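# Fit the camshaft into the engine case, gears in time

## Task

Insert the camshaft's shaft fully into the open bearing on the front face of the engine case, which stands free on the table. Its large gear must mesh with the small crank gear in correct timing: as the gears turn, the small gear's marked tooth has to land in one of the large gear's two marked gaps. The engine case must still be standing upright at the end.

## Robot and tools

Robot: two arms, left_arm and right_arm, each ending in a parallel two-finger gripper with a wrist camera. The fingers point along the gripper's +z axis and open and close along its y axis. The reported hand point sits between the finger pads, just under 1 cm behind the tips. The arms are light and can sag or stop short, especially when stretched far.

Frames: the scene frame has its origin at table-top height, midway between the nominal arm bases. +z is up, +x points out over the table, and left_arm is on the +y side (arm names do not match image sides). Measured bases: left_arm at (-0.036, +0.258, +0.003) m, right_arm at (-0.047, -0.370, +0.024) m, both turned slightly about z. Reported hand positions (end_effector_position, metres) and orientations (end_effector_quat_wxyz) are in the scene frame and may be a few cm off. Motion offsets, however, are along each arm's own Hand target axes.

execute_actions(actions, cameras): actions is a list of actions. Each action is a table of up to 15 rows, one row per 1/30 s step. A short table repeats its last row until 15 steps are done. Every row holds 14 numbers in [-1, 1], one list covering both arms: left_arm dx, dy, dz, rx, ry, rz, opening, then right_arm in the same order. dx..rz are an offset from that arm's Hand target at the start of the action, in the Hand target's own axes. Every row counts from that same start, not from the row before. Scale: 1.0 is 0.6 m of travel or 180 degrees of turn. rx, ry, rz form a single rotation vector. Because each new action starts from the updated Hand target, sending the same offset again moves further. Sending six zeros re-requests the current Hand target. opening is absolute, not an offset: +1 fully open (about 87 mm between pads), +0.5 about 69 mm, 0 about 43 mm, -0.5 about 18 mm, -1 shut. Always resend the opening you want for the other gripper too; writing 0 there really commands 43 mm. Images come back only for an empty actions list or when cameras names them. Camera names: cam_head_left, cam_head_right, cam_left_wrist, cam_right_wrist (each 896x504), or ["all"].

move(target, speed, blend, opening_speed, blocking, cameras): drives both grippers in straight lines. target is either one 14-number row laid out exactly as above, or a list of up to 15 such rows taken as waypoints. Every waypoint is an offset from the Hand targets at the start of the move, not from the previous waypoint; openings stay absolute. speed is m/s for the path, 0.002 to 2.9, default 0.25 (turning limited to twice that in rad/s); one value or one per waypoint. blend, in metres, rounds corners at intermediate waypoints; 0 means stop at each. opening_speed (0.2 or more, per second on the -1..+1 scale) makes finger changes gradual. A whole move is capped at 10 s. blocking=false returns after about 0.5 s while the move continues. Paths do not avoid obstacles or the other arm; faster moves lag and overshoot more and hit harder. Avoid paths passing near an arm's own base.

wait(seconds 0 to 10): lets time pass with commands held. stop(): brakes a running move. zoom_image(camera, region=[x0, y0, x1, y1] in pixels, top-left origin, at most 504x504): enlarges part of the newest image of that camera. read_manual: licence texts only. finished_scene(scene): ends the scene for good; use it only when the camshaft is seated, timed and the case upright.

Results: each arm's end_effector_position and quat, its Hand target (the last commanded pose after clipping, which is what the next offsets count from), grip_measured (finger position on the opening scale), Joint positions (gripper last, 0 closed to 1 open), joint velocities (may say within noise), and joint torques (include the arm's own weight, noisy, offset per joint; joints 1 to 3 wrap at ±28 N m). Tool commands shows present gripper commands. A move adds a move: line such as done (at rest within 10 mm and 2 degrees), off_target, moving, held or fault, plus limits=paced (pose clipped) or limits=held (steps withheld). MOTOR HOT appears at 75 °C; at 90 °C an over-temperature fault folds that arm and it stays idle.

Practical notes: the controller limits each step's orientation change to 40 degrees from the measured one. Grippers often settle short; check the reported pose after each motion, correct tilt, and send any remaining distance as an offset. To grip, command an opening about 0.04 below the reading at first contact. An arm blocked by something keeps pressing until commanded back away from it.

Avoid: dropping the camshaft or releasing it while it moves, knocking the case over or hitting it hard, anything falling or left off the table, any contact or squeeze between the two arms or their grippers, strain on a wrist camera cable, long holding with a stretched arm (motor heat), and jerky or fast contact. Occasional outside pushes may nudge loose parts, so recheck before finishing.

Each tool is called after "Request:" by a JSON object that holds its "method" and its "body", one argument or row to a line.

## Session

Request:
{"method": "execute_actions", "body": {
  "actions": []
}}

Scene clock: 0.00 s.
left_arm: end_effector_position=(+0.3204, +0.2587, +0.0238) grip_measured=+0.983 end_effector_quat_wxyz=(+0.514, -0.072, +0.854, -0.026) | right_arm: end_effector_position=(+0.3368, -0.3941, +0.0649) grip_measured=+0.982 end_effector_quat_wxyz=(+0.550, +0.048, +0.833, -0.023)
Joint positions: left_arm=[0.05 1.513 0.343 0.68 -0.024 -0.147 0.991] | right_arm=[0 1.564 0.406 0.753 0.054 0.038 0.991]
Joint velocities: within noise
Joint torques (N m): no reading
Heat: left arm: 26 °C; right arm: 26 °C.
Hand target: left_arm +0.3242, +0.2587, +0.0292; +0.522, -0.072, +0.850, -0.026 | right_arm +0.3410, -0.3942, +0.0721; +0.560, +0.048, +0.827, -0.023
Tool commands: left_gripper/opening=+1.0 right_gripper/opening=+1.0

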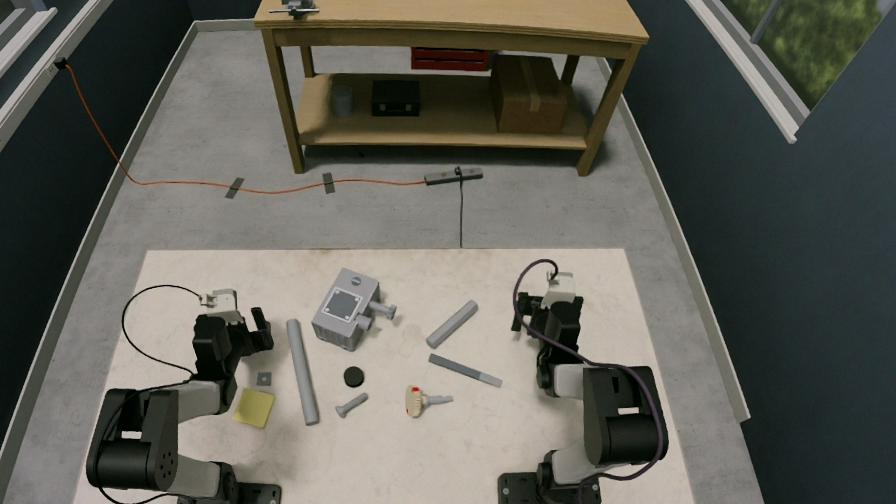

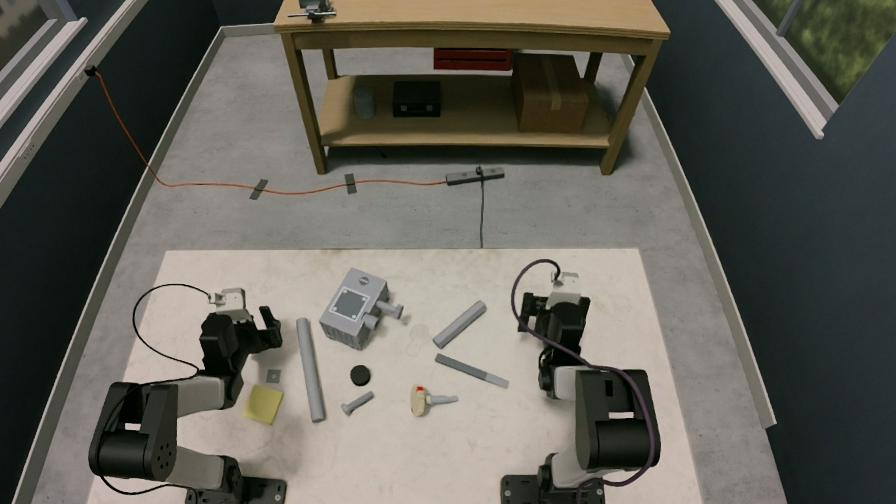

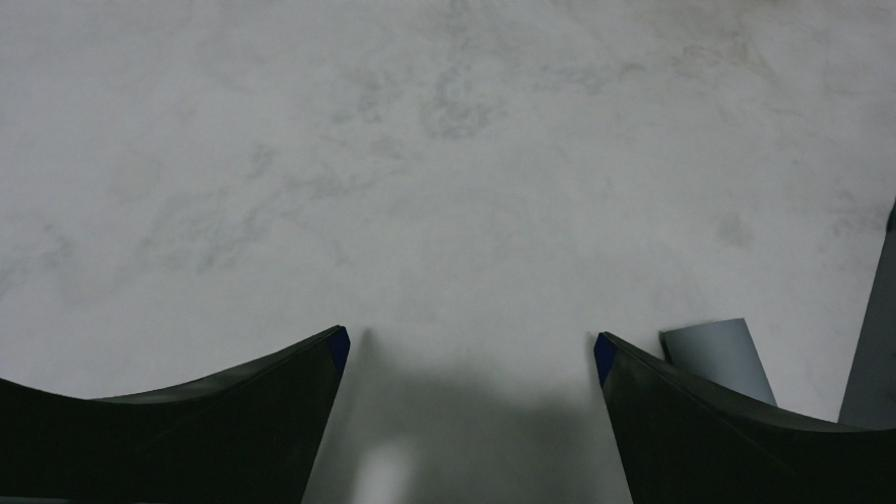

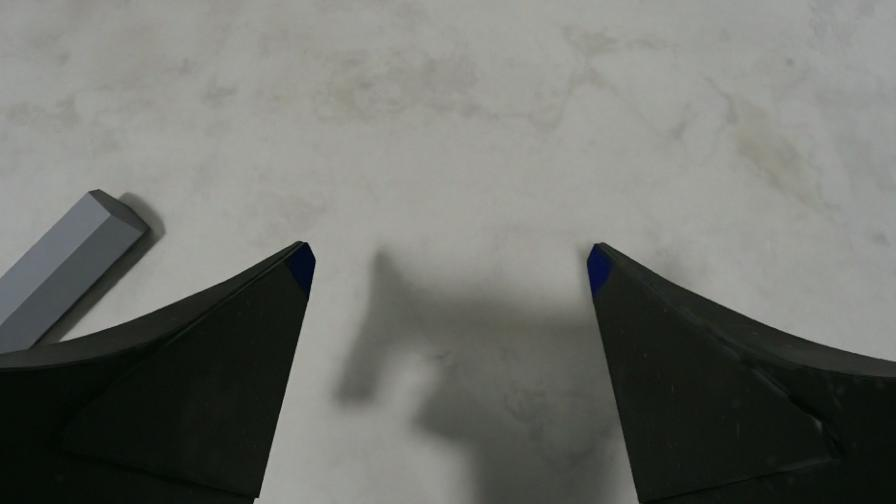

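Request:
{"method": "move", "body": {
  "target": [0,0,0,0,0,0,1,-0.034,0.211,-0.166,-0.398,-0.1015,-0.081,0],
  "cameras": ["cam_right_wrist"]
}}

Scene clock: 39.07 s.
left_arm: end_effector_position=(+0.3204, +0.2587, +0.0238) grip_measured=+0.983 end_effector_quat_wxyz=(+0.514, -0.072, +0.854, -0.026) | right_arm: end_effector_position=(+0.2683, -0.2634, +0.1255) grip_measured=+0.000 end_effector_quat_wxyz=(+0.588, -0.377, +0.602, +0.385)
Joint positions: left_arm=[0.05 1.513 0.343 0.68 -0.024 -0.147 0.991] | right_arm=[-0.17 1.73 0.381 1.3 -1.351 -0.028 0.5]
Joint torques (N m): left_arm=[-0.43 -3.96 5 2.04 0.07 -0.01] | right_arm=[0.55 -3.56 5.63 2 -0.08 0.14]
Heat: left arm: 28 °C; right arm: 27 °C.
Hand target: left_arm +0.3242, +0.2587, +0.0292; +0.522, -0.072, +0.850, -0.026 | right_arm +0.2699, -0.2604, +0.1302; +0.591, -0.389, +0.591, +0.389
Off the commanded pose: left_arm 0.007 m, 1 deg | right_arm 0.006 m, 2 deg.
move: done
Images, in order (width x height): cam_right_wrist 896x504.

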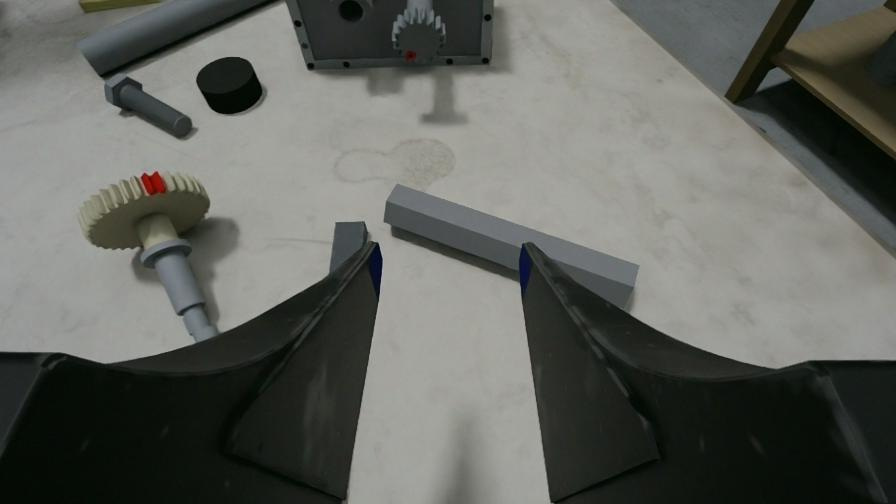

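Request:
{"method": "zoom_image", "body": {
  "camera": "cam_right_wrist",
  "region": [280, 0, 510, 90]
}}

Request:
{"method": "zoom_image", "body": {
  "camera": "cam_right_wrist",
  "region": [70, 160, 230, 350]
}}

Scaled by 2.191 from the camera's 896x504 image, which has a finer 1280x720 frame.

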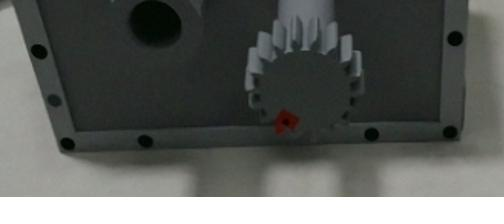

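Scaled by 2.653 from the camera's 896x504 image, which has a finer 1280x720 frame.

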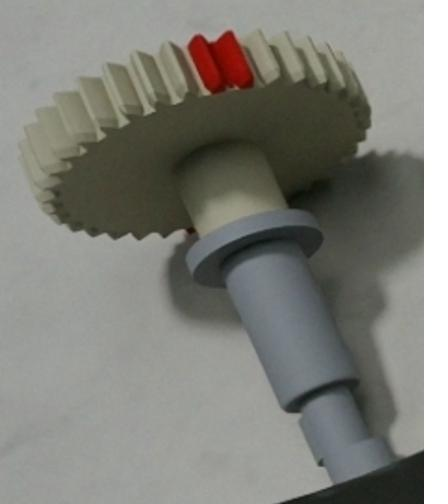

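Request:
{"method": "move", "body": {
  "target": [
    [-0.147,-0.02,-0.076,0,0,0,0.4,-0.157,0.112,-0.266,0.195,0.26,0.2195,0.5],
    [0.019,-0.59,-0.3985,-0.147,0.345,0.0587,0.4,-0.157,0.112,-0.266,0.195,0.26,0.2195,0.5]
  ],
  "cameras": ["cam_left_wrist","cam_head_left"]
}}

Scene clock: 112.10 s.
left_arm: end_effector_position=(+0.1393, -0.0995, +0.1685) grip_measured=+0.400 end_effector_quat_wxyz=(+0.058, -0.084, +0.995, -0.013) | right_arm: end_effector_position=(+0.1421, -0.3764, +0.2175) grip_measured=+0.500 end_effector_quat_wxyz=(+0.235, -0.112, +0.945, +0.197)
Joint positions: left_arm=[-1.015 2.102 2.174 -1.571 -0.094 -1.225 0.7] | right_arm=[-0.413 1.163 1.215 -1.413 -0.592 -0.628 0.75]
Joint torques (N m): left_arm=[-0.06 -7.06 6.42 0.41 0.07 -0.06] | right_arm=[-0.81 -1.37 8.88 0.96 -0.17 0.15]
Heat: left arm: 30 °C; right arm: 27 °C.
Hand target: left_arm +0.1395, -0.1001, +0.1701; -0.015, -0.085, +0.981, +0.172 | right_arm +0.1450, -0.3804, +0.2243; +0.241, -0.105, +0.946, +0.190
Off the commanded pose: left_arm 0.002 m, 23 deg | right_arm 0.009 m, 1 deg.
joint sent to its limit (left arm) — joint 4 (wrist pitch), lower limit. The joint targets are off in orientation, not in position.
move: off_target (left_arm)
Images, in order (width x height): cam_head_left 896x504, cam_left_wrist 896x504.

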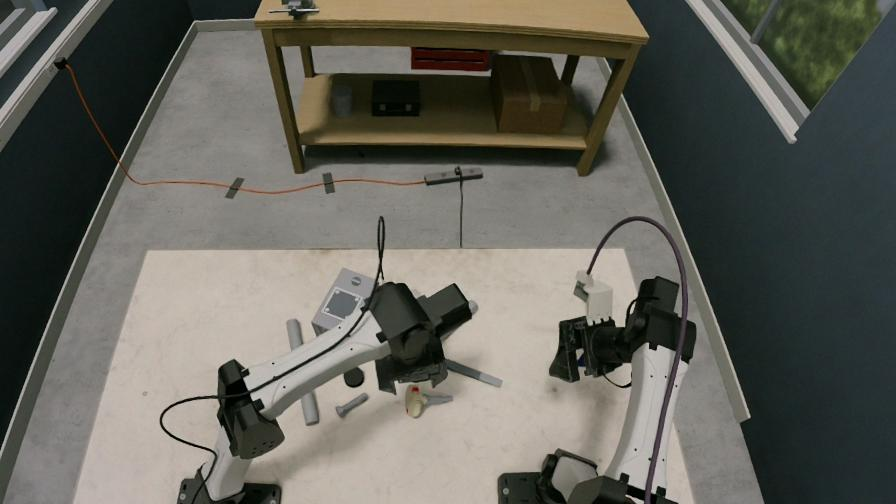

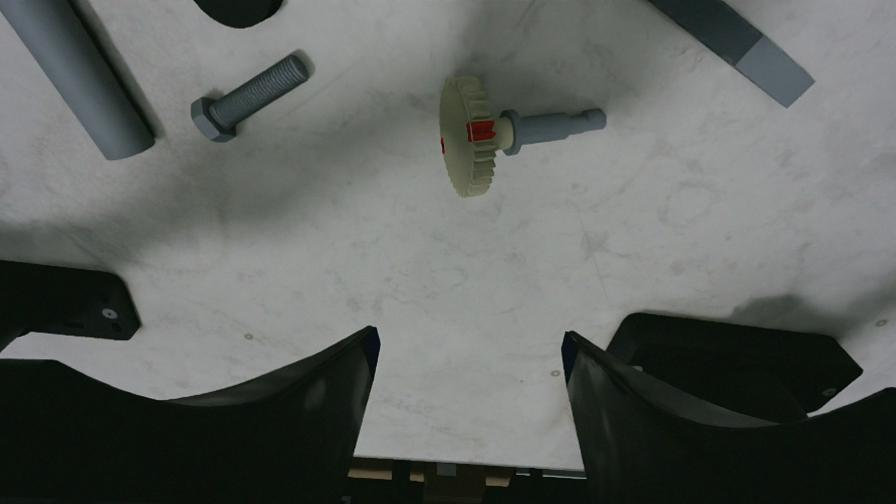

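Request:
{"method": "move", "body": {
  "target": [-0.022,-0.1,0.067,0,0,0,0.4,0,0,0,0,0,0,0.5],
  "speed": 0.12,
  "cameras": ["cam_left_wrist"]
}}

Scene clock: 140.80 s.
left_arm: end_effector_position=(+0.1605, -0.1380, +0.1107) grip_measured=+0.400 end_effector_quat_wxyz=(+0.044, -0.091, +0.995, +0.016) | right_arm: end_effector_position=(+0.1421, -0.3764, +0.2175) grip_measured=+0.500 end_effector_quat_wxyz=(+0.235, -0.112, +0.945, +0.197)
Joint positions: left_arm=[-1.015 2.369 2.38 -1.575 -0.094 -1.241 0.7] | right_arm=[-0.413 1.163 1.215 -1.413 -0.592 -0.628 0.75]
Joint torques (N m): left_arm=[-0.54 -8.61 6.43 0.32 0 -0.07] | right_arm=[-0.88 -1.35 8.83 0.97 -0.18 0.15]
Heat: left arm: 30 °C; right arm: 30 °C.
Hand target: left_arm +0.1598, -0.1399, +0.1119; -0.015, -0.085, +0.981, +0.172 | right_arm +0.1450, -0.3804, +0.2243; +0.241, -0.105, +0.946, +0.190
Off the commanded pose: left_arm 0.002 m, 19 deg | right_arm 0.008 m, 1 deg.
joint sent to its limit (left arm) — joint 4 (wrist pitch), lower limit. The joint targets are off in orientation, not in position.
move: off_target (left_arm)
Images, in order (width x height): cam_left_wrist 896x504.

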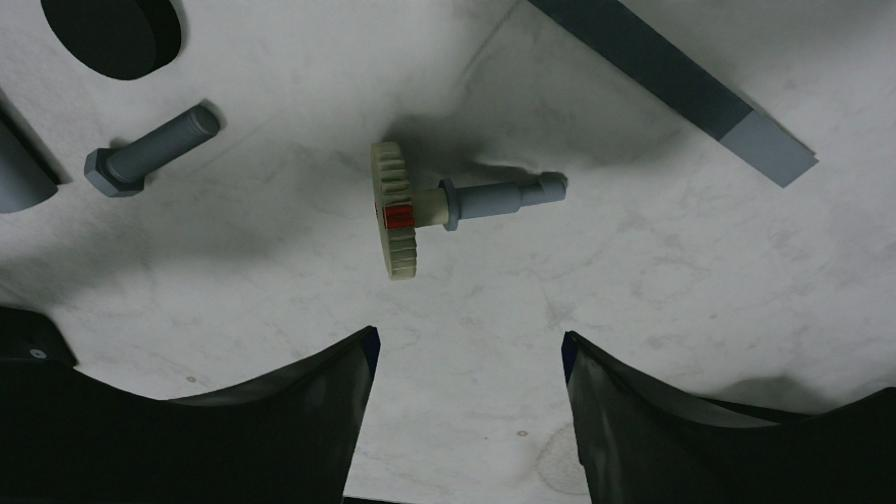

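Request:
{"method": "move", "body": {
  "target": [-0.005,0.002,0.1,0,0,0,0.4,0,0,0,0,0,0,0.5],
  "speed": 0.06,
  "cameras": ["cam_left_wrist"]
}}

Scene clock: 163.23 s.
left_arm: end_effector_position=(+0.1567, -0.1244, +0.0605) grip_measured=+0.400 end_effector_quat_wxyz=(+0.014, -0.091, +0.992, +0.082) | right_arm: end_effector_position=(+0.1421, -0.3764, +0.2175) grip_measured=+0.500 end_effector_quat_wxyz=(+0.235, -0.112, +0.945, +0.197)
Joint positions: left_arm=[-1.007 2.462 2.327 -1.575 -0.094 -1.24 0.7] | right_arm=[-0.413 1.163 1.215 -1.413 -0.592 -0.628 0.75]
Joint torques (N m): left_arm=[0.24 -8.83 4.38 0.03 -0.14 0.05] | right_arm=[-0.87 -1.36 8.92 0.98 -0.16 0.16]
Heat: left arm: 31 °C; right arm: 30 °C.
Hand target: left_arm +0.1590, -0.1181, +0.0558; -0.015, -0.085, +0.981, +0.172 | right_arm +0.1450, -0.3804, +0.2243; +0.241, -0.105, +0.946, +0.190
Off the commanded pose: left_arm 0.008 m, 11 deg | right_arm 0.008 m, 1 deg.
joint sent to its limit (left arm) — joint 4 (wrist pitch), lower limit. The joint targets are off in orientation, not in position.
move: off_target (left_arm)
Images, in order (width x height): cam_left_wrist 896x504.

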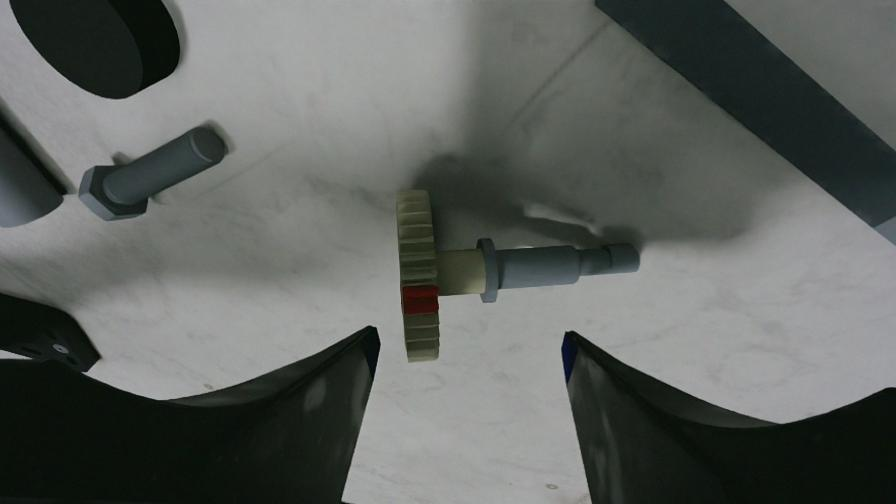

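Request:
{"method": "move", "body": {
  "target": [-0.018,0.0157,0.027,0,0,0,0.4,0,0,0,0,0,0,0.5],
  "speed": 0.06,
  "cameras": ["cam_left_wrist"]
}}

Scene clock: 171.53 s.
left_arm: end_effector_position=(+0.1646, -0.1091, +0.0486) grip_measured=+0.400 end_effector_quat_wxyz=(+0.005, -0.089, +0.990, +0.106) | right_arm: end_effector_position=(+0.1421, -0.3764, +0.2175) grip_measured=+0.500 end_effector_quat_wxyz=(+0.235, -0.112, +0.945, +0.197)
Joint positions: left_arm=[-0.978 2.475 2.292 -1.575 -0.103 -1.211 0.7] | right_arm=[-0.413 1.163 1.215 -1.413 -0.592 -0.628 0.75]
Joint torques (N m): left_arm=[0.17 -8.83 4.33 -0.07 -0.17 0.02] | right_arm=[-0.88 -1.4 8.87 0.98 -0.16 0.15]
Heat: left arm: 31 °C; right arm: 31 °C.
Hand target: left_arm +0.1672, -0.1021, +0.0438; -0.015, -0.085, +0.981, +0.172 | right_arm +0.1450, -0.3804, +0.2243; +0.241, -0.105, +0.946, +0.190
Off the commanded pose: left_arm 0.009 m, 8 deg | right_arm 0.008 m, 1 deg.
joint sent to its limit (left arm) — joint 4 (wrist pitch), lower limit. The joint targets are off in orientation, not in position.
move: off_target (left_arm)
Images, in order (width x height): cam_left_wrist 896x504.

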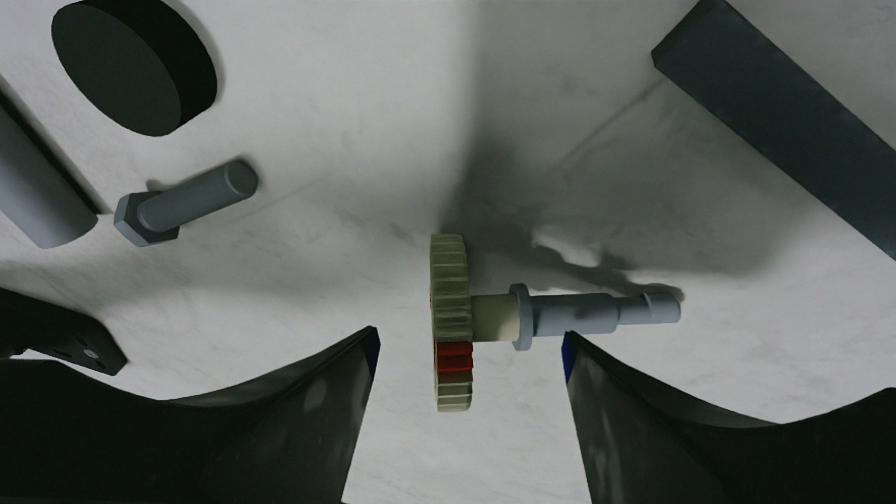

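Request:
{"method": "move", "body": {
  "target": [0,0.012,-0.014,0,0,0,0.4,0,0,0,0,0,0,0.5],
  "speed": 0.06,
  "cameras": ["cam_left_wrist"]
}}

Scene clock: 178.07 s.
left_arm: end_effector_position=(+0.1627, -0.1032, +0.0438) grip_measured=+0.400 end_effector_quat_wxyz=(+0.000, -0.088, +0.989, +0.117) | right_arm: end_effector_position=(+0.1421, -0.3764, +0.2175) grip_measured=+0.500 end_effector_quat_wxyz=(+0.235, -0.112, +0.945, +0.197)
Joint positions: left_arm=[-0.974 2.475 2.267 -1.575 -0.104 -1.207 0.7] | right_arm=[-0.413 1.163 1.215 -1.413 -0.592 -0.628 0.75]
Joint torques (N m): left_arm=[0.18 -11.71 4.27 -0.12 -0.18 0.03] | right_arm=[-0.85 -1.36 8.84 0.97 -0.17 0.15]
Heat: left arm: 32 °C; right arm: 31 °C.
Hand target: left_arm +0.1665, -0.0983, +0.0541; -0.015, -0.085, +0.981, +0.172 | right_arm +0.1450, -0.3804, +0.2243; +0.241, -0.105, +0.946, +0.190
Off the commanded pose: left_arm 0.012 m, 7 deg | right_arm 0.008 m, 1 deg.
joint sent to its limit (left arm) — joint 4 (wrist pitch), lower limit. The joint targets are off in orientation, not in position.
move: off_target (left_arm)
Images, in order (width x height): cam_left_wrist 896x504.

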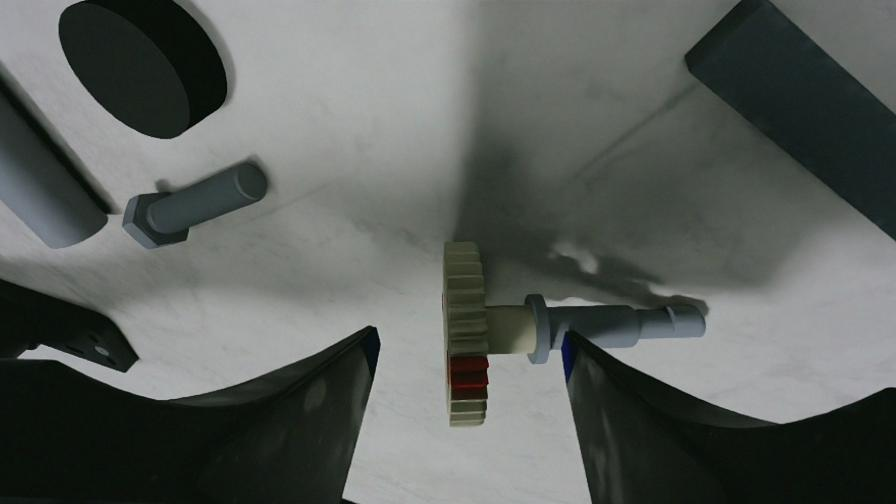

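Request:
{"method": "move", "body": {
  "target": [0,0,-0.012,0,0,0,0.4,0,0,0,0,0,0,0.5],
  "speed": 0.06,
  "cameras": ["cam_left_wrist"]
}}

Scene clock: 182.47 s.
left_arm: end_effector_position=(+0.1628, -0.1031, +0.0438) grip_measured=+0.400 end_effector_quat_wxyz=(+0.000, -0.088, +0.989, +0.117) | right_arm: end_effector_position=(+0.1421, -0.3764, +0.2175) grip_measured=+0.500 end_effector_quat_wxyz=(+0.235, -0.112, +0.945, +0.197)
Joint positions: left_arm=[-0.974 2.475 2.267 -1.575 -0.104 -1.207 0.7] | right_arm=[-0.413 1.163 1.215 -1.413 -0.592 -0.628 0.75]
Joint torques (N m): left_arm=[0.08 -12.78 4.77 -0.11 -0.17 0.02] | right_arm=[-0.87 -1.33 8.84 0.96 -0.17 0.13]
Heat: left arm: 34 °C; right arm: 31 °C.
Hand target: left_arm +0.1670, -0.1007, +0.0609; -0.015, -0.085, +0.981, +0.172 | right_arm +0.1450, -0.3804, +0.2243; +0.241, -0.105, +0.946, +0.190
Off the commanded pose: left_arm 0.018 m, 7 deg | right_arm 0.008 m, 1 deg.
joint sent to its limit (left arm) — joint 4 (wrist pitch), lower limit. The joint targets are off in orientation, not in position.
move: off_target (left_arm)
Images, in order (width x height): cam_left_wrist 896x504.

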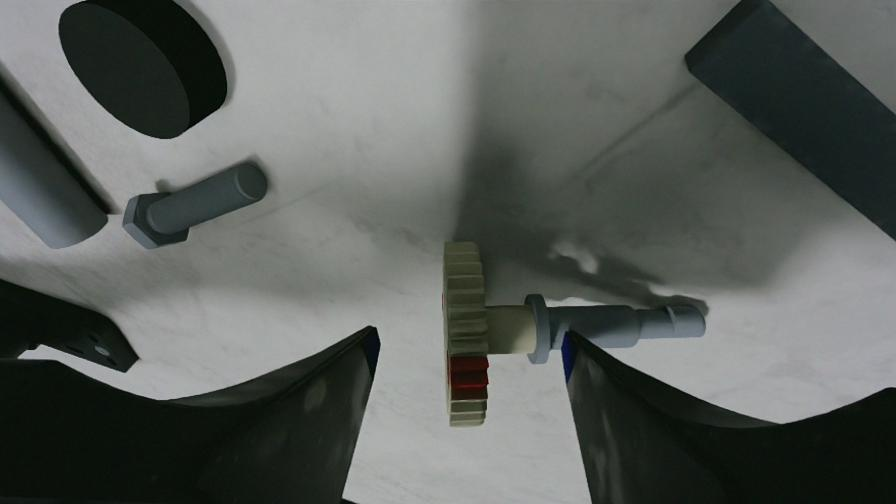

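Request:
{"method": "move", "body": {
  "target": [0,0,-0.01,0,0,0,0.4,0,0,0,0,0,0,0.5],
  "speed": 0.06,
  "cameras": ["cam_left_wrist"]
}}

Scene clock: 187.93 s.
left_arm: end_effector_position=(+0.1632, -0.1037, +0.0474) grip_measured=+0.400 end_effector_quat_wxyz=(+0.002, -0.088, +0.990, +0.113) | right_arm: end_effector_position=(+0.1421, -0.3764, +0.2175) grip_measured=+0.500 end_effector_quat_wxyz=(+0.235, -0.112, +0.945, +0.197)
Joint positions: left_arm=[-0.974 2.465 2.267 -1.575 -0.104 -1.207 0.7] | right_arm=[-0.413 1.163 1.215 -1.413 -0.592 -0.628 0.75]
Joint torques (N m): left_arm=[-0.02 -12.94 5.18 -0.1 -0.15 0.02] | right_arm=[-0.88 -1.35 8.84 0.98 -0.19 0.15]
Heat: left arm: 36 °C; right arm: 31 °C.
Hand target: left_arm +0.1674, -0.1027, +0.0666; -0.015, -0.085, +0.981, +0.172 | right_arm +0.1450, -0.3804, +0.2243; +0.241, -0.105, +0.946, +0.190
Off the commanded pose: left_arm 0.020 m, 7 deg | right_arm 0.008 m, 1 deg.
joint sent to its limit (left arm) — joint 4 (wrist pitch), lower limit. The joint targets are off in orientation, not in position.
move: off_target (left_arm)
Images, in order (width x height): cam_left_wrist 896x504.

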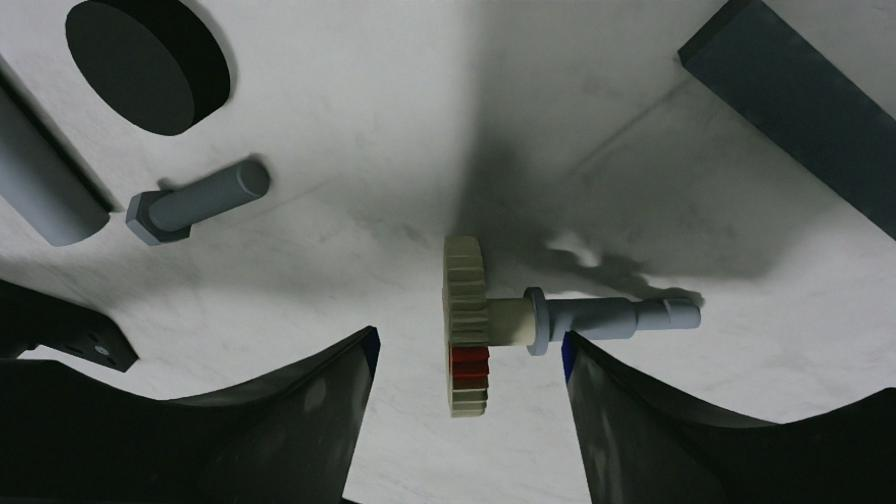

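Moving now; small commands track up.

Request:
{"method": "move", "body": {
  "target": [0,0.002,-0.016,0,0,0,0.4,0,0,0,0,0,0,0.5],
  "speed": 0.06,
  "cameras": ["cam_left_wrist"]
}}

Scene clock: 192.20 s.
left_arm: end_effector_position=(+0.1639, -0.1049, +0.0563) grip_measured=+0.400 end_effector_quat_wxyz=(+0.007, -0.089, +0.991, +0.103) | right_arm: end_effector_position=(+0.1421, -0.3764, +0.2175) grip_measured=+0.500 end_effector_quat_wxyz=(+0.235, -0.112, +0.945, +0.197)
Joint positions: left_arm=[-0.974 2.443 2.267 -1.575 -0.104 -1.207 0.7] | right_arm=[-0.413 1.163 1.215 -1.413 -0.592 -0.628 0.75]
Joint torques (N m): left_arm=[-0.08 -12.81 5.57 -0.06 -0.13 0.02] | right_arm=[-0.95 -1.43 8.88 0.98 -0.17 0.14]
Heat: left arm: 37 °C; right arm: 31 °C.
Hand target: left_arm +0.1678, -0.1048, +0.0760; -0.015, -0.085, +0.981, +0.172 | right_arm +0.1450, -0.3804, +0.2243; +0.241, -0.105, +0.946, +0.190
Off the commanded pose: left_arm 0.020 m, 8 deg | right_arm 0.008 m, 1 deg.
joint sent to its limit (left arm) — joint 4 (wrist pitch), lower limit. The joint targets are off in orientation, not in position.
move: off_target (left_arm)
Images, in order (width x height): cam_left_wrist 896x504.

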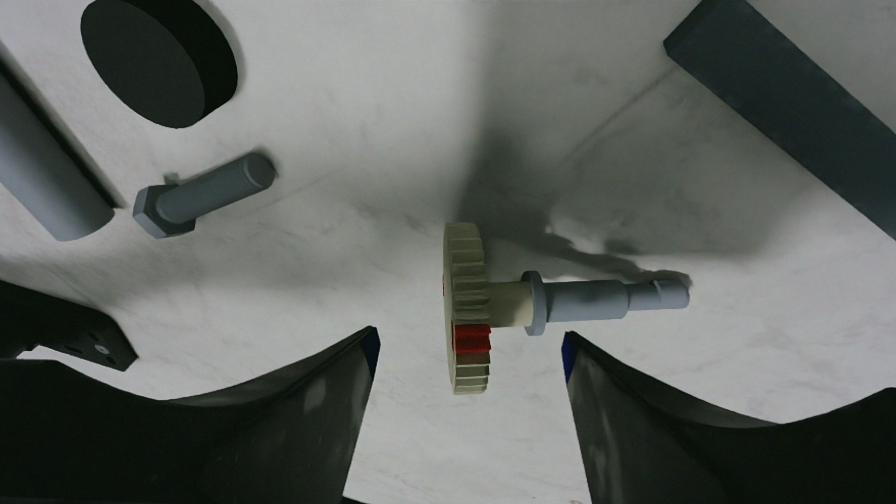

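Request:
{"method": "move", "body": {
  "target": [0,0,0,0,0,0,-0.78,0,0,0,0,0,0,0.5],
  "opening_speed": 0.5,
  "cameras": ["cam_left_wrist"]
}}

Scene clock: 208.87 s.
left_arm: end_effector_position=(+0.1630, -0.1032, +0.0571) grip_measured=-0.646 end_effector_quat_wxyz=(+0.005, -0.089, +0.990, +0.107) | right_arm: end_effector_position=(+0.1421, -0.3764, +0.2175) grip_measured=+0.500 end_effector_quat_wxyz=(+0.235, -0.112, +0.945, +0.197)
Joint positions: left_arm=[-0.974 2.442 2.267 -1.583 -0.104 -1.206 0.177] | right_arm=[-0.413 1.163 1.215 -1.413 -0.592 -0.628 0.75]
Joint torques (N m): left_arm=[-0.05 -12.79 5.52 0.02 -0.13 0.02] | right_arm=[-0.92 -1.44 8.88 0.95 -0.18 0.15]
Heat: left arm: 42 °C; right arm: 31 °C.
Hand target: left_arm +0.1678, -0.1048, +0.0761; -0.015, -0.085, +0.981, +0.172 | right_arm +0.1450, -0.3804, +0.2243; +0.241, -0.105, +0.946, +0.190
Off the commanded pose: left_arm 0.020 m, 8 deg | right_arm 0.008 m, 1 deg.
joint sent to its limit (left arm) — joint 4 (wrist pitch), lower limit. The joint targets are off in orientation, not in position.
move: off_target (left_arm)
Images, in order (width x height): cam_left_wrist 896x504.

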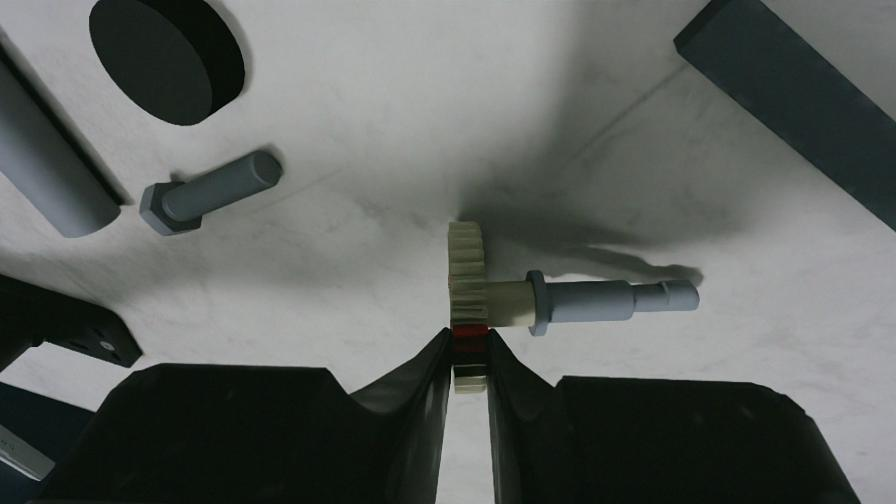

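Request:
{"method": "move", "body": {
  "target": [
    [0,0.048,-0.133,0,0,0,-0.78,0,0,0,0,0,0,0.5],
    [-0.048,0.016,-0.143,0.0845,-0.0905,0.5156,-0.78,0,0,0,0,0,0,0.5],
    [0.018,-0.0437,-0.094,0,0.33,-0.914,-0.78,0,0,0,0,0,0,0.5]
  ],
  "speed": [0.1,0.3,0.3],
  "blend": [0.01,0.02,0],
  "cameras": ["cam_left_wrist","cam_head_left"]
}}

Scene clock: 245.00 s.
left_arm: end_effector_position=(+0.1604, -0.1433, +0.1006) grip_measured=-0.652 end_effector_quat_wxyz=(+0.138, +0.989, +0.046, -0.002) | right_arm: end_effector_position=(+0.1421, -0.3764, +0.2175) grip_measured=+0.500 end_effector_quat_wxyz=(+0.235, -0.112, +0.945, +0.197)
Joint positions: left_arm=[-1.121 1.953 1.635 -0.994 0.1 1.87 0.174] | right_arm=[-0.413 1.163 1.215 -1.413 -0.592 -0.628 0.75]
Joint torques (N m): left_arm=[0.13 -10.5 5.27 1.13 0.32 0.05] | right_arm=[-0.87 -1.31 8.79 0.98 -0.18 0.14]
Heat: left arm: 47 °C; right arm: 31 °C.
Hand target: left_arm +0.1646, -0.1498, +0.1200; +0.172, +0.984, +0.042, +0.007 | right_arm +0.1450, -0.3804, +0.2243; +0.241, -0.105, +0.946, +0.190
Off the commanded pose: left_arm 0.021 m, 4 deg | right_arm 0.008 m, 1 deg.
move: off_target (left_arm)
Images, in order (width x height): cam_head_left 896x504, cam_left_wrist 896x504.

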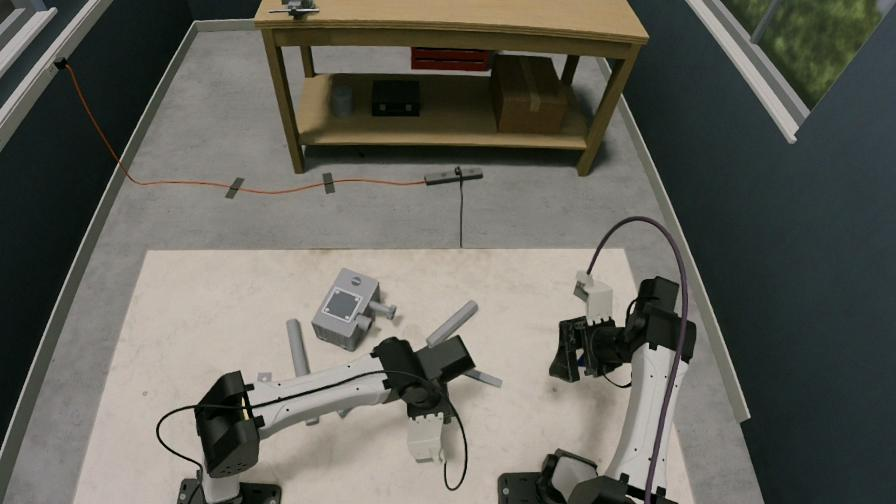

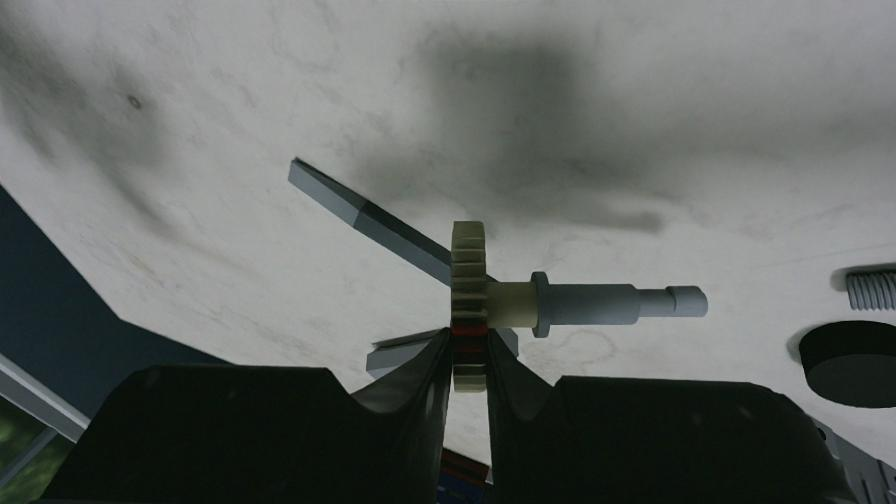

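Request:
{"method": "move", "body": {
  "target": [-0.0133,-0.024,0.0623,-0.025,0,0,-0.78,0,0,0,0,0,0,0.5],
  "speed": 0.06,
  "cameras": ["cam_left_wrist"]
}}

Scene clock: 256.90 s.
left_arm: end_effector_position=(+0.1550, -0.1399, +0.0601) grip_measured=-0.652 end_effector_quat_wxyz=(+0.176, +0.983, +0.044, +0.001) | right_arm: end_effector_position=(+0.1421, -0.3764, +0.2175) grip_measured=+0.500 end_effector_quat_wxyz=(+0.235, -0.112, +0.945, +0.197)
Joint positions: left_arm=[-1.121 1.899 1.374 -0.714 0.121 1.867 0.174] | right_arm=[-0.413 1.163 1.215 -1.413 -0.592 -0.628 0.75]
Joint torques (N m): left_arm=[-0.54 -10.17 5.24 1.29 0.32 -0.06] | right_arm=[-0.87 -1.32 8.77 0.98 -0.17 0.15]
Heat: left arm: 46 °C; right arm: 31 °C.
Hand target: left_arm +0.1566, -0.1497, +0.0801; +0.211, +0.977, +0.042, +0.008 | right_arm +0.1450, -0.3804, +0.2243; +0.241, -0.105, +0.946, +0.190
Off the commanded pose: left_arm 0.022 m, 4 deg | right_arm 0.008 m, 1 deg.
move: off_target (left_arm)
Images, in order (width x height): cam_left_wrist 896x504.

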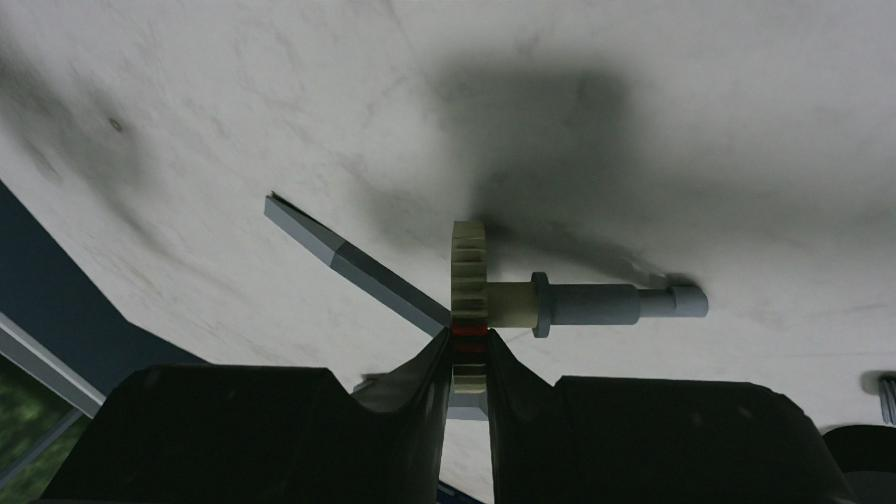

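Request:
{"method": "move", "body": {
  "target": [0,-0.003,0.0085,0,0,0,-0.78,0,0,0,0,0,0,0.5],
  "speed": 0.03,
  "cameras": ["cam_left_wrist"]
}}

Scene clock: 260.47 s.
left_arm: end_effector_position=(+0.1553, -0.1407, +0.0582) grip_measured=-0.653 end_effector_quat_wxyz=(+0.179, +0.983, +0.044, +0.002) | right_arm: end_effector_position=(+0.1421, -0.3764, +0.2175) grip_measured=+0.500 end_effector_quat_wxyz=(+0.235, -0.112, +0.945, +0.197)
Joint positions: left_arm=[-1.121 1.899 1.364 -0.696 0.121 1.867 0.173] | right_arm=[-0.413 1.163 1.215 -1.413 -0.592 -0.628 0.75]
Joint torques (N m): left_arm=[-0.57 -9.59 5.08 1.34 0.32 -0.06] | right_arm=[-0.87 -1.32 8.83 0.98 -0.17 0.14]
Heat: left arm: 45 °C; right arm: 31 °C.
Hand target: left_arm +0.1566, -0.1501, +0.0747; +0.211, +0.977, +0.042, +0.008 | right_arm +0.1450, -0.3804, +0.2243; +0.241, -0.105, +0.946, +0.190
Off the commanded pose: left_arm 0.019 m, 4 deg | right_arm 0.008 m, 1 deg.
move: off_target (left_arm)
Images, in order (width x height): cam_left_wrist 896x504.

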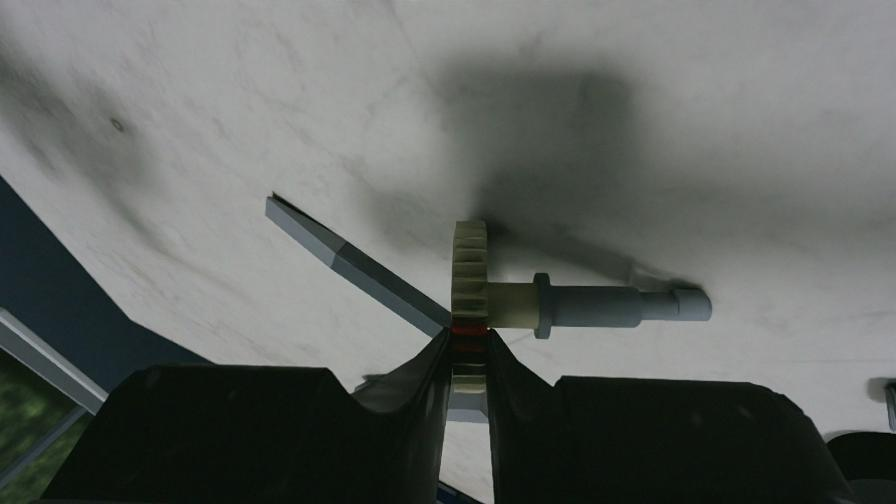

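Request:
{"method": "move", "body": {
  "target": [0,0,0,0,0,0,0.3,0,0,0,0,0,0,0.5],
  "opening_speed": 0.4,
  "cameras": ["cam_left_wrist"]
}}

Scene clock: 266.43 s.
left_arm: end_effector_position=(+0.1568, -0.1441, +0.0602) grip_measured=+0.300 end_effector_quat_wxyz=(+0.186, +0.981, +0.043, +0.005) | right_arm: end_effector_position=(+0.1421, -0.3764, +0.2175) grip_measured=+0.500 end_effector_quat_wxyz=(+0.235, -0.112, +0.945, +0.197)
Joint positions: left_arm=[-1.121 1.898 1.364 -0.68 0.121 1.867 0.65] | right_arm=[-0.413 1.163 1.215 -1.413 -0.592 -0.628 0.75]
Joint torques (N m): left_arm=[-0.55 -9.44 5.08 1.23 0.3 -0.06] | right_arm=[-0.9 -1.35 8.84 0.99 -0.18 0.14]
Heat: left arm: 44 °C; right arm: 31 °C.
Hand target: left_arm +0.1566, -0.1501, +0.0746; +0.210, +0.977, +0.041, +0.008 | right_arm +0.1450, -0.3804, +0.2243; +0.241, -0.105, +0.946, +0.190
Off the commanded pose: left_arm 0.016 m, 3 deg | right_arm 0.008 m, 1 deg.
move: off_target (left_arm)
Images, in order (width x height): cam_left_wrist 896x504.

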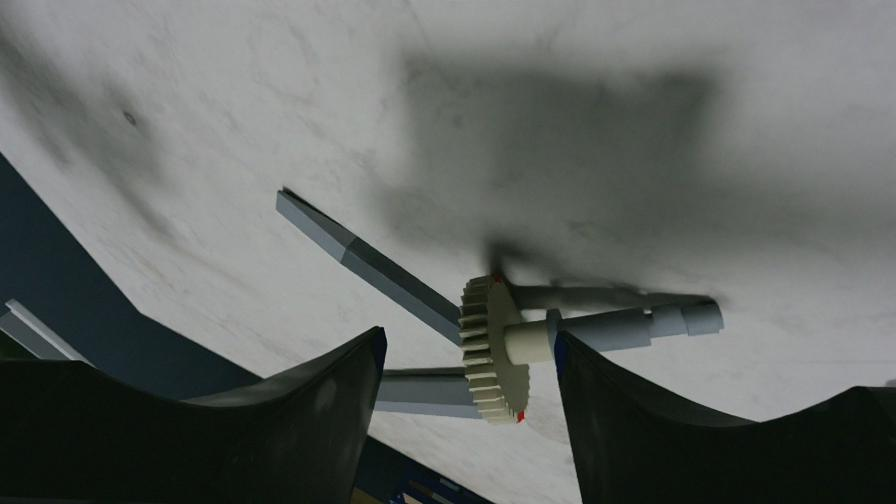

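Request:
{"method": "move", "body": {
  "target": [0,0,-0.15,0,0,0,0.3,0,0,0,0,0,0,0.5],
  "speed": 0.1,
  "cameras": ["cam_left_wrist"]
}}

Scene clock: 271.80 s.
left_arm: end_effector_position=(+0.1532, -0.1128, +0.1430) grip_measured=+0.300 end_effector_quat_wxyz=(+0.197, +0.979, +0.044, +0.009) | right_arm: end_effector_position=(+0.1421, -0.3764, +0.2175) grip_measured=+0.500 end_effector_quat_wxyz=(+0.235, -0.112, +0.945, +0.197)
Joint positions: left_arm=[-1.095 1.719 1.463 -0.939 0.129 1.887 0.65] | right_arm=[-0.413 1.163 1.215 -1.413 -0.592 -0.628 0.75]
Joint torques (N m): left_arm=[0.14 -7.56 7.12 0.91 0.36 0.04] | right_arm=[-0.9 -1.4 8.84 0.97 -0.18 0.15]
Heat: left arm: 44 °C; right arm: 31 °C.
Hand target: left_arm +0.1536, -0.1132, +0.1568; +0.211, +0.977, +0.042, +0.009 | right_arm +0.1450, -0.3804, +0.2243; +0.241, -0.105, +0.946, +0.190
Off the commanded pose: left_arm 0.014 m, 2 deg | right_arm 0.008 m, 1 deg.
move: off_target (left_arm)
Images, in order (width x height): cam_left_wrist 896x504.

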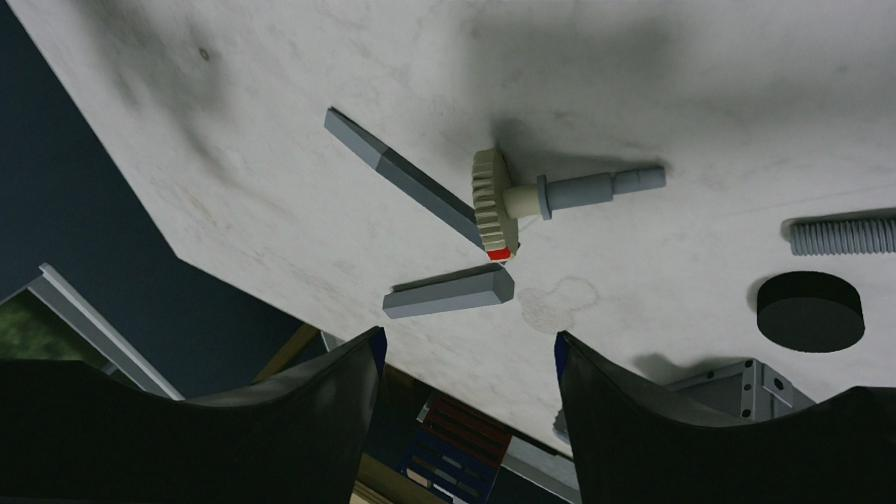

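Request:
{"method": "move", "body": {
  "target": [
    [0.047,-0.0225,-0.034,0.1056,0.1077,-0.4985,0.3,0,0,0,0,0,0,0.5],
    [0.0275,-0.041,0.043,0.042,-0.0367,0.929,0.3,0,0,0,0,0,0,0.5]
  ],
  "speed": 0.3,
  "blend": [0.02,0],
  "cameras": ["cam_left_wrist"]
}}

Scene clock: 315.60 s.
left_arm: end_effector_position=(+0.1646, -0.0980, +0.1120) grip_measured=+0.300 end_effector_quat_wxyz=(+0.011, -0.154, +0.976, -0.152) | right_arm: end_effector_position=(+0.1421, -0.3764, +0.2175) grip_measured=+0.500 end_effector_quat_wxyz=(+0.235, -0.112, +0.945, +0.197)
Joint positions: left_arm=[-0.863 1.873 1.558 -0.976 0.127 -1.239 0.65] | right_arm=[-0.413 1.163 1.215 -1.413 -0.592 -0.628 0.75]
Joint torques (N m): left_arm=[-0.43 -9.33 4.98 1.17 -0.05 -0.03] | right_arm=[-0.76 -1.29 8.92 0.96 -0.16 0.14]
Heat: left arm: 39 °C; right arm: 32 °C.
Hand target: left_arm +0.1689, -0.1000, +0.1230; +0.028, -0.157, +0.973, -0.170 | right_arm +0.1450, -0.3804, +0.2243; +0.241, -0.105, +0.946, +0.190
Off the commanded pose: left_arm 0.012 m, 3 deg | right_arm 0.008 m, 1 deg.
move: off_target (left_arm)
Images, in order (width x height): cam_left_wrist 896x504.

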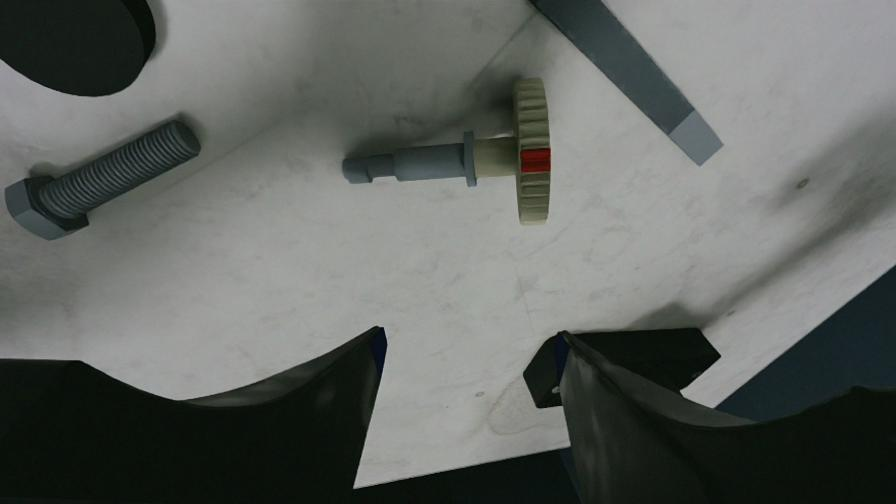

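Request:
{"method": "move", "body": {
  "target": [-0.021,-0.045,0.09,0,0,0,0.4,0,0,0,0,0,0,0.5],
  "speed": 0.1,
  "cameras": ["cam_left_wrist"]
}}

Scene clock: 345.63 s.
left_arm: end_effector_position=(+0.1888, -0.1285, +0.0779) grip_measured=+0.400 end_effector_quat_wxyz=(+0.015, -0.158, +0.975, -0.158) | right_arm: end_effector_position=(+0.1421, -0.3764, +0.2175) grip_measured=+0.500 end_effector_quat_wxyz=(+0.235, -0.112, +0.945, +0.197)
Joint positions: left_arm=[-0.863 2.026 1.631 -0.881 0.125 -1.246 0.7] | right_arm=[-0.413 1.163 1.215 -1.413 -0.592 -0.628 0.75]
Joint torques (N m): left_arm=[-0.95 -7.34 7.23 1.18 -0.05 -0.05] | right_arm=[-0.91 -1.35 8.83 0.96 -0.16 0.18]
Heat: left arm: 38 °C; right arm: 32 °C.
Hand target: left_arm +0.1947, -0.1376, +0.0815; +0.028, -0.157, +0.972, -0.170 | right_arm +0.1450, -0.3804, +0.2243; +0.241, -0.105, +0.946, +0.190
Off the commanded pose: left_arm 0.011 m, 2 deg | right_arm 0.008 m, 1 deg.
move: off_target (left_arm)
Images, in order (width x height): cam_left_wrist 896x504.

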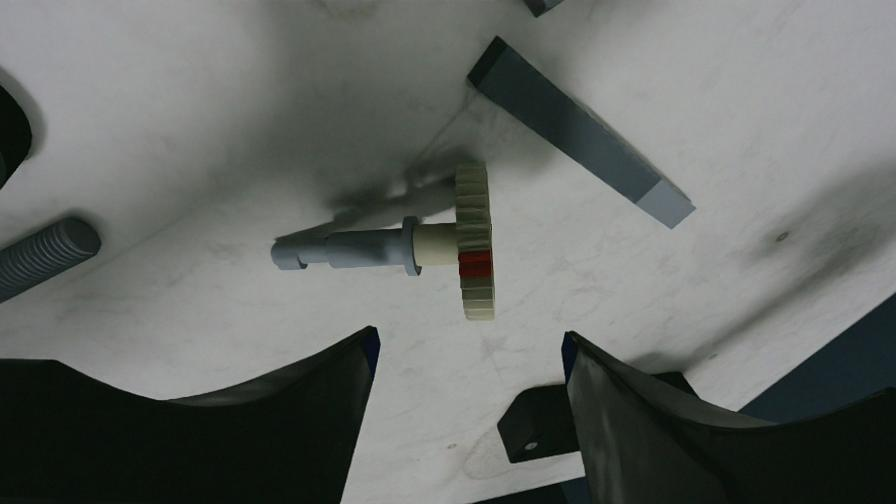

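Request:
{"method": "move", "body": {
  "target": [0.003,-0.003,0.053,0,0,0,0.4,0,0,0,0,0,0,0.5],
  "speed": 0.08,
  "cameras": ["cam_left_wrist"]
}}

Scene clock: 350.77 s.
left_arm: end_effector_position=(+0.1944, -0.1453, +0.0546) grip_measured=+0.400 end_effector_quat_wxyz=(+0.019, -0.156, +0.973, -0.166) | right_arm: end_effector_position=(+0.1421, -0.3764, +0.2175) grip_measured=+0.500 end_effector_quat_wxyz=(+0.235, -0.112, +0.945, +0.197)
Joint positions: left_arm=[-0.878 2.092 1.631 -0.795 0.121 -1.259 0.7] | right_arm=[-0.413 1.163 1.215 -1.413 -0.592 -0.628 0.75]
Joint torques (N m): left_arm=[-0.95 -7.68 5.6 1.26 -0.06 -0.06] | right_arm=[-0.88 -1.4 8.87 0.99 -0.15 0.13]
Heat: left arm: 38 °C; right arm: 32 °C.
Hand target: left_arm +0.1969, -0.1499, +0.0521; +0.028, -0.157, +0.972, -0.170 | right_arm +0.1450, -0.3804, +0.2243; +0.241, -0.105, +0.946, +0.190
Off the commanded pose: left_arm 0.006 m, 1 deg | right_arm 0.008 m, 1 deg.
move: done
Images, in order (width x height): cam_left_wrist 896x504.

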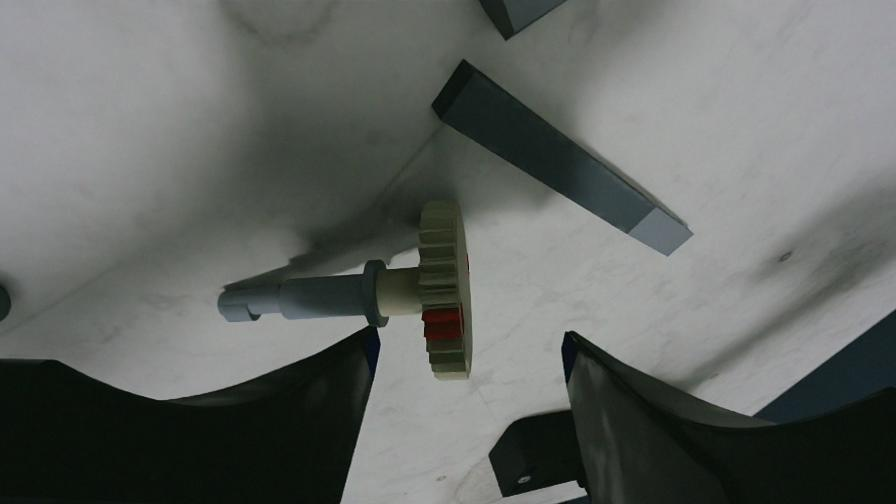

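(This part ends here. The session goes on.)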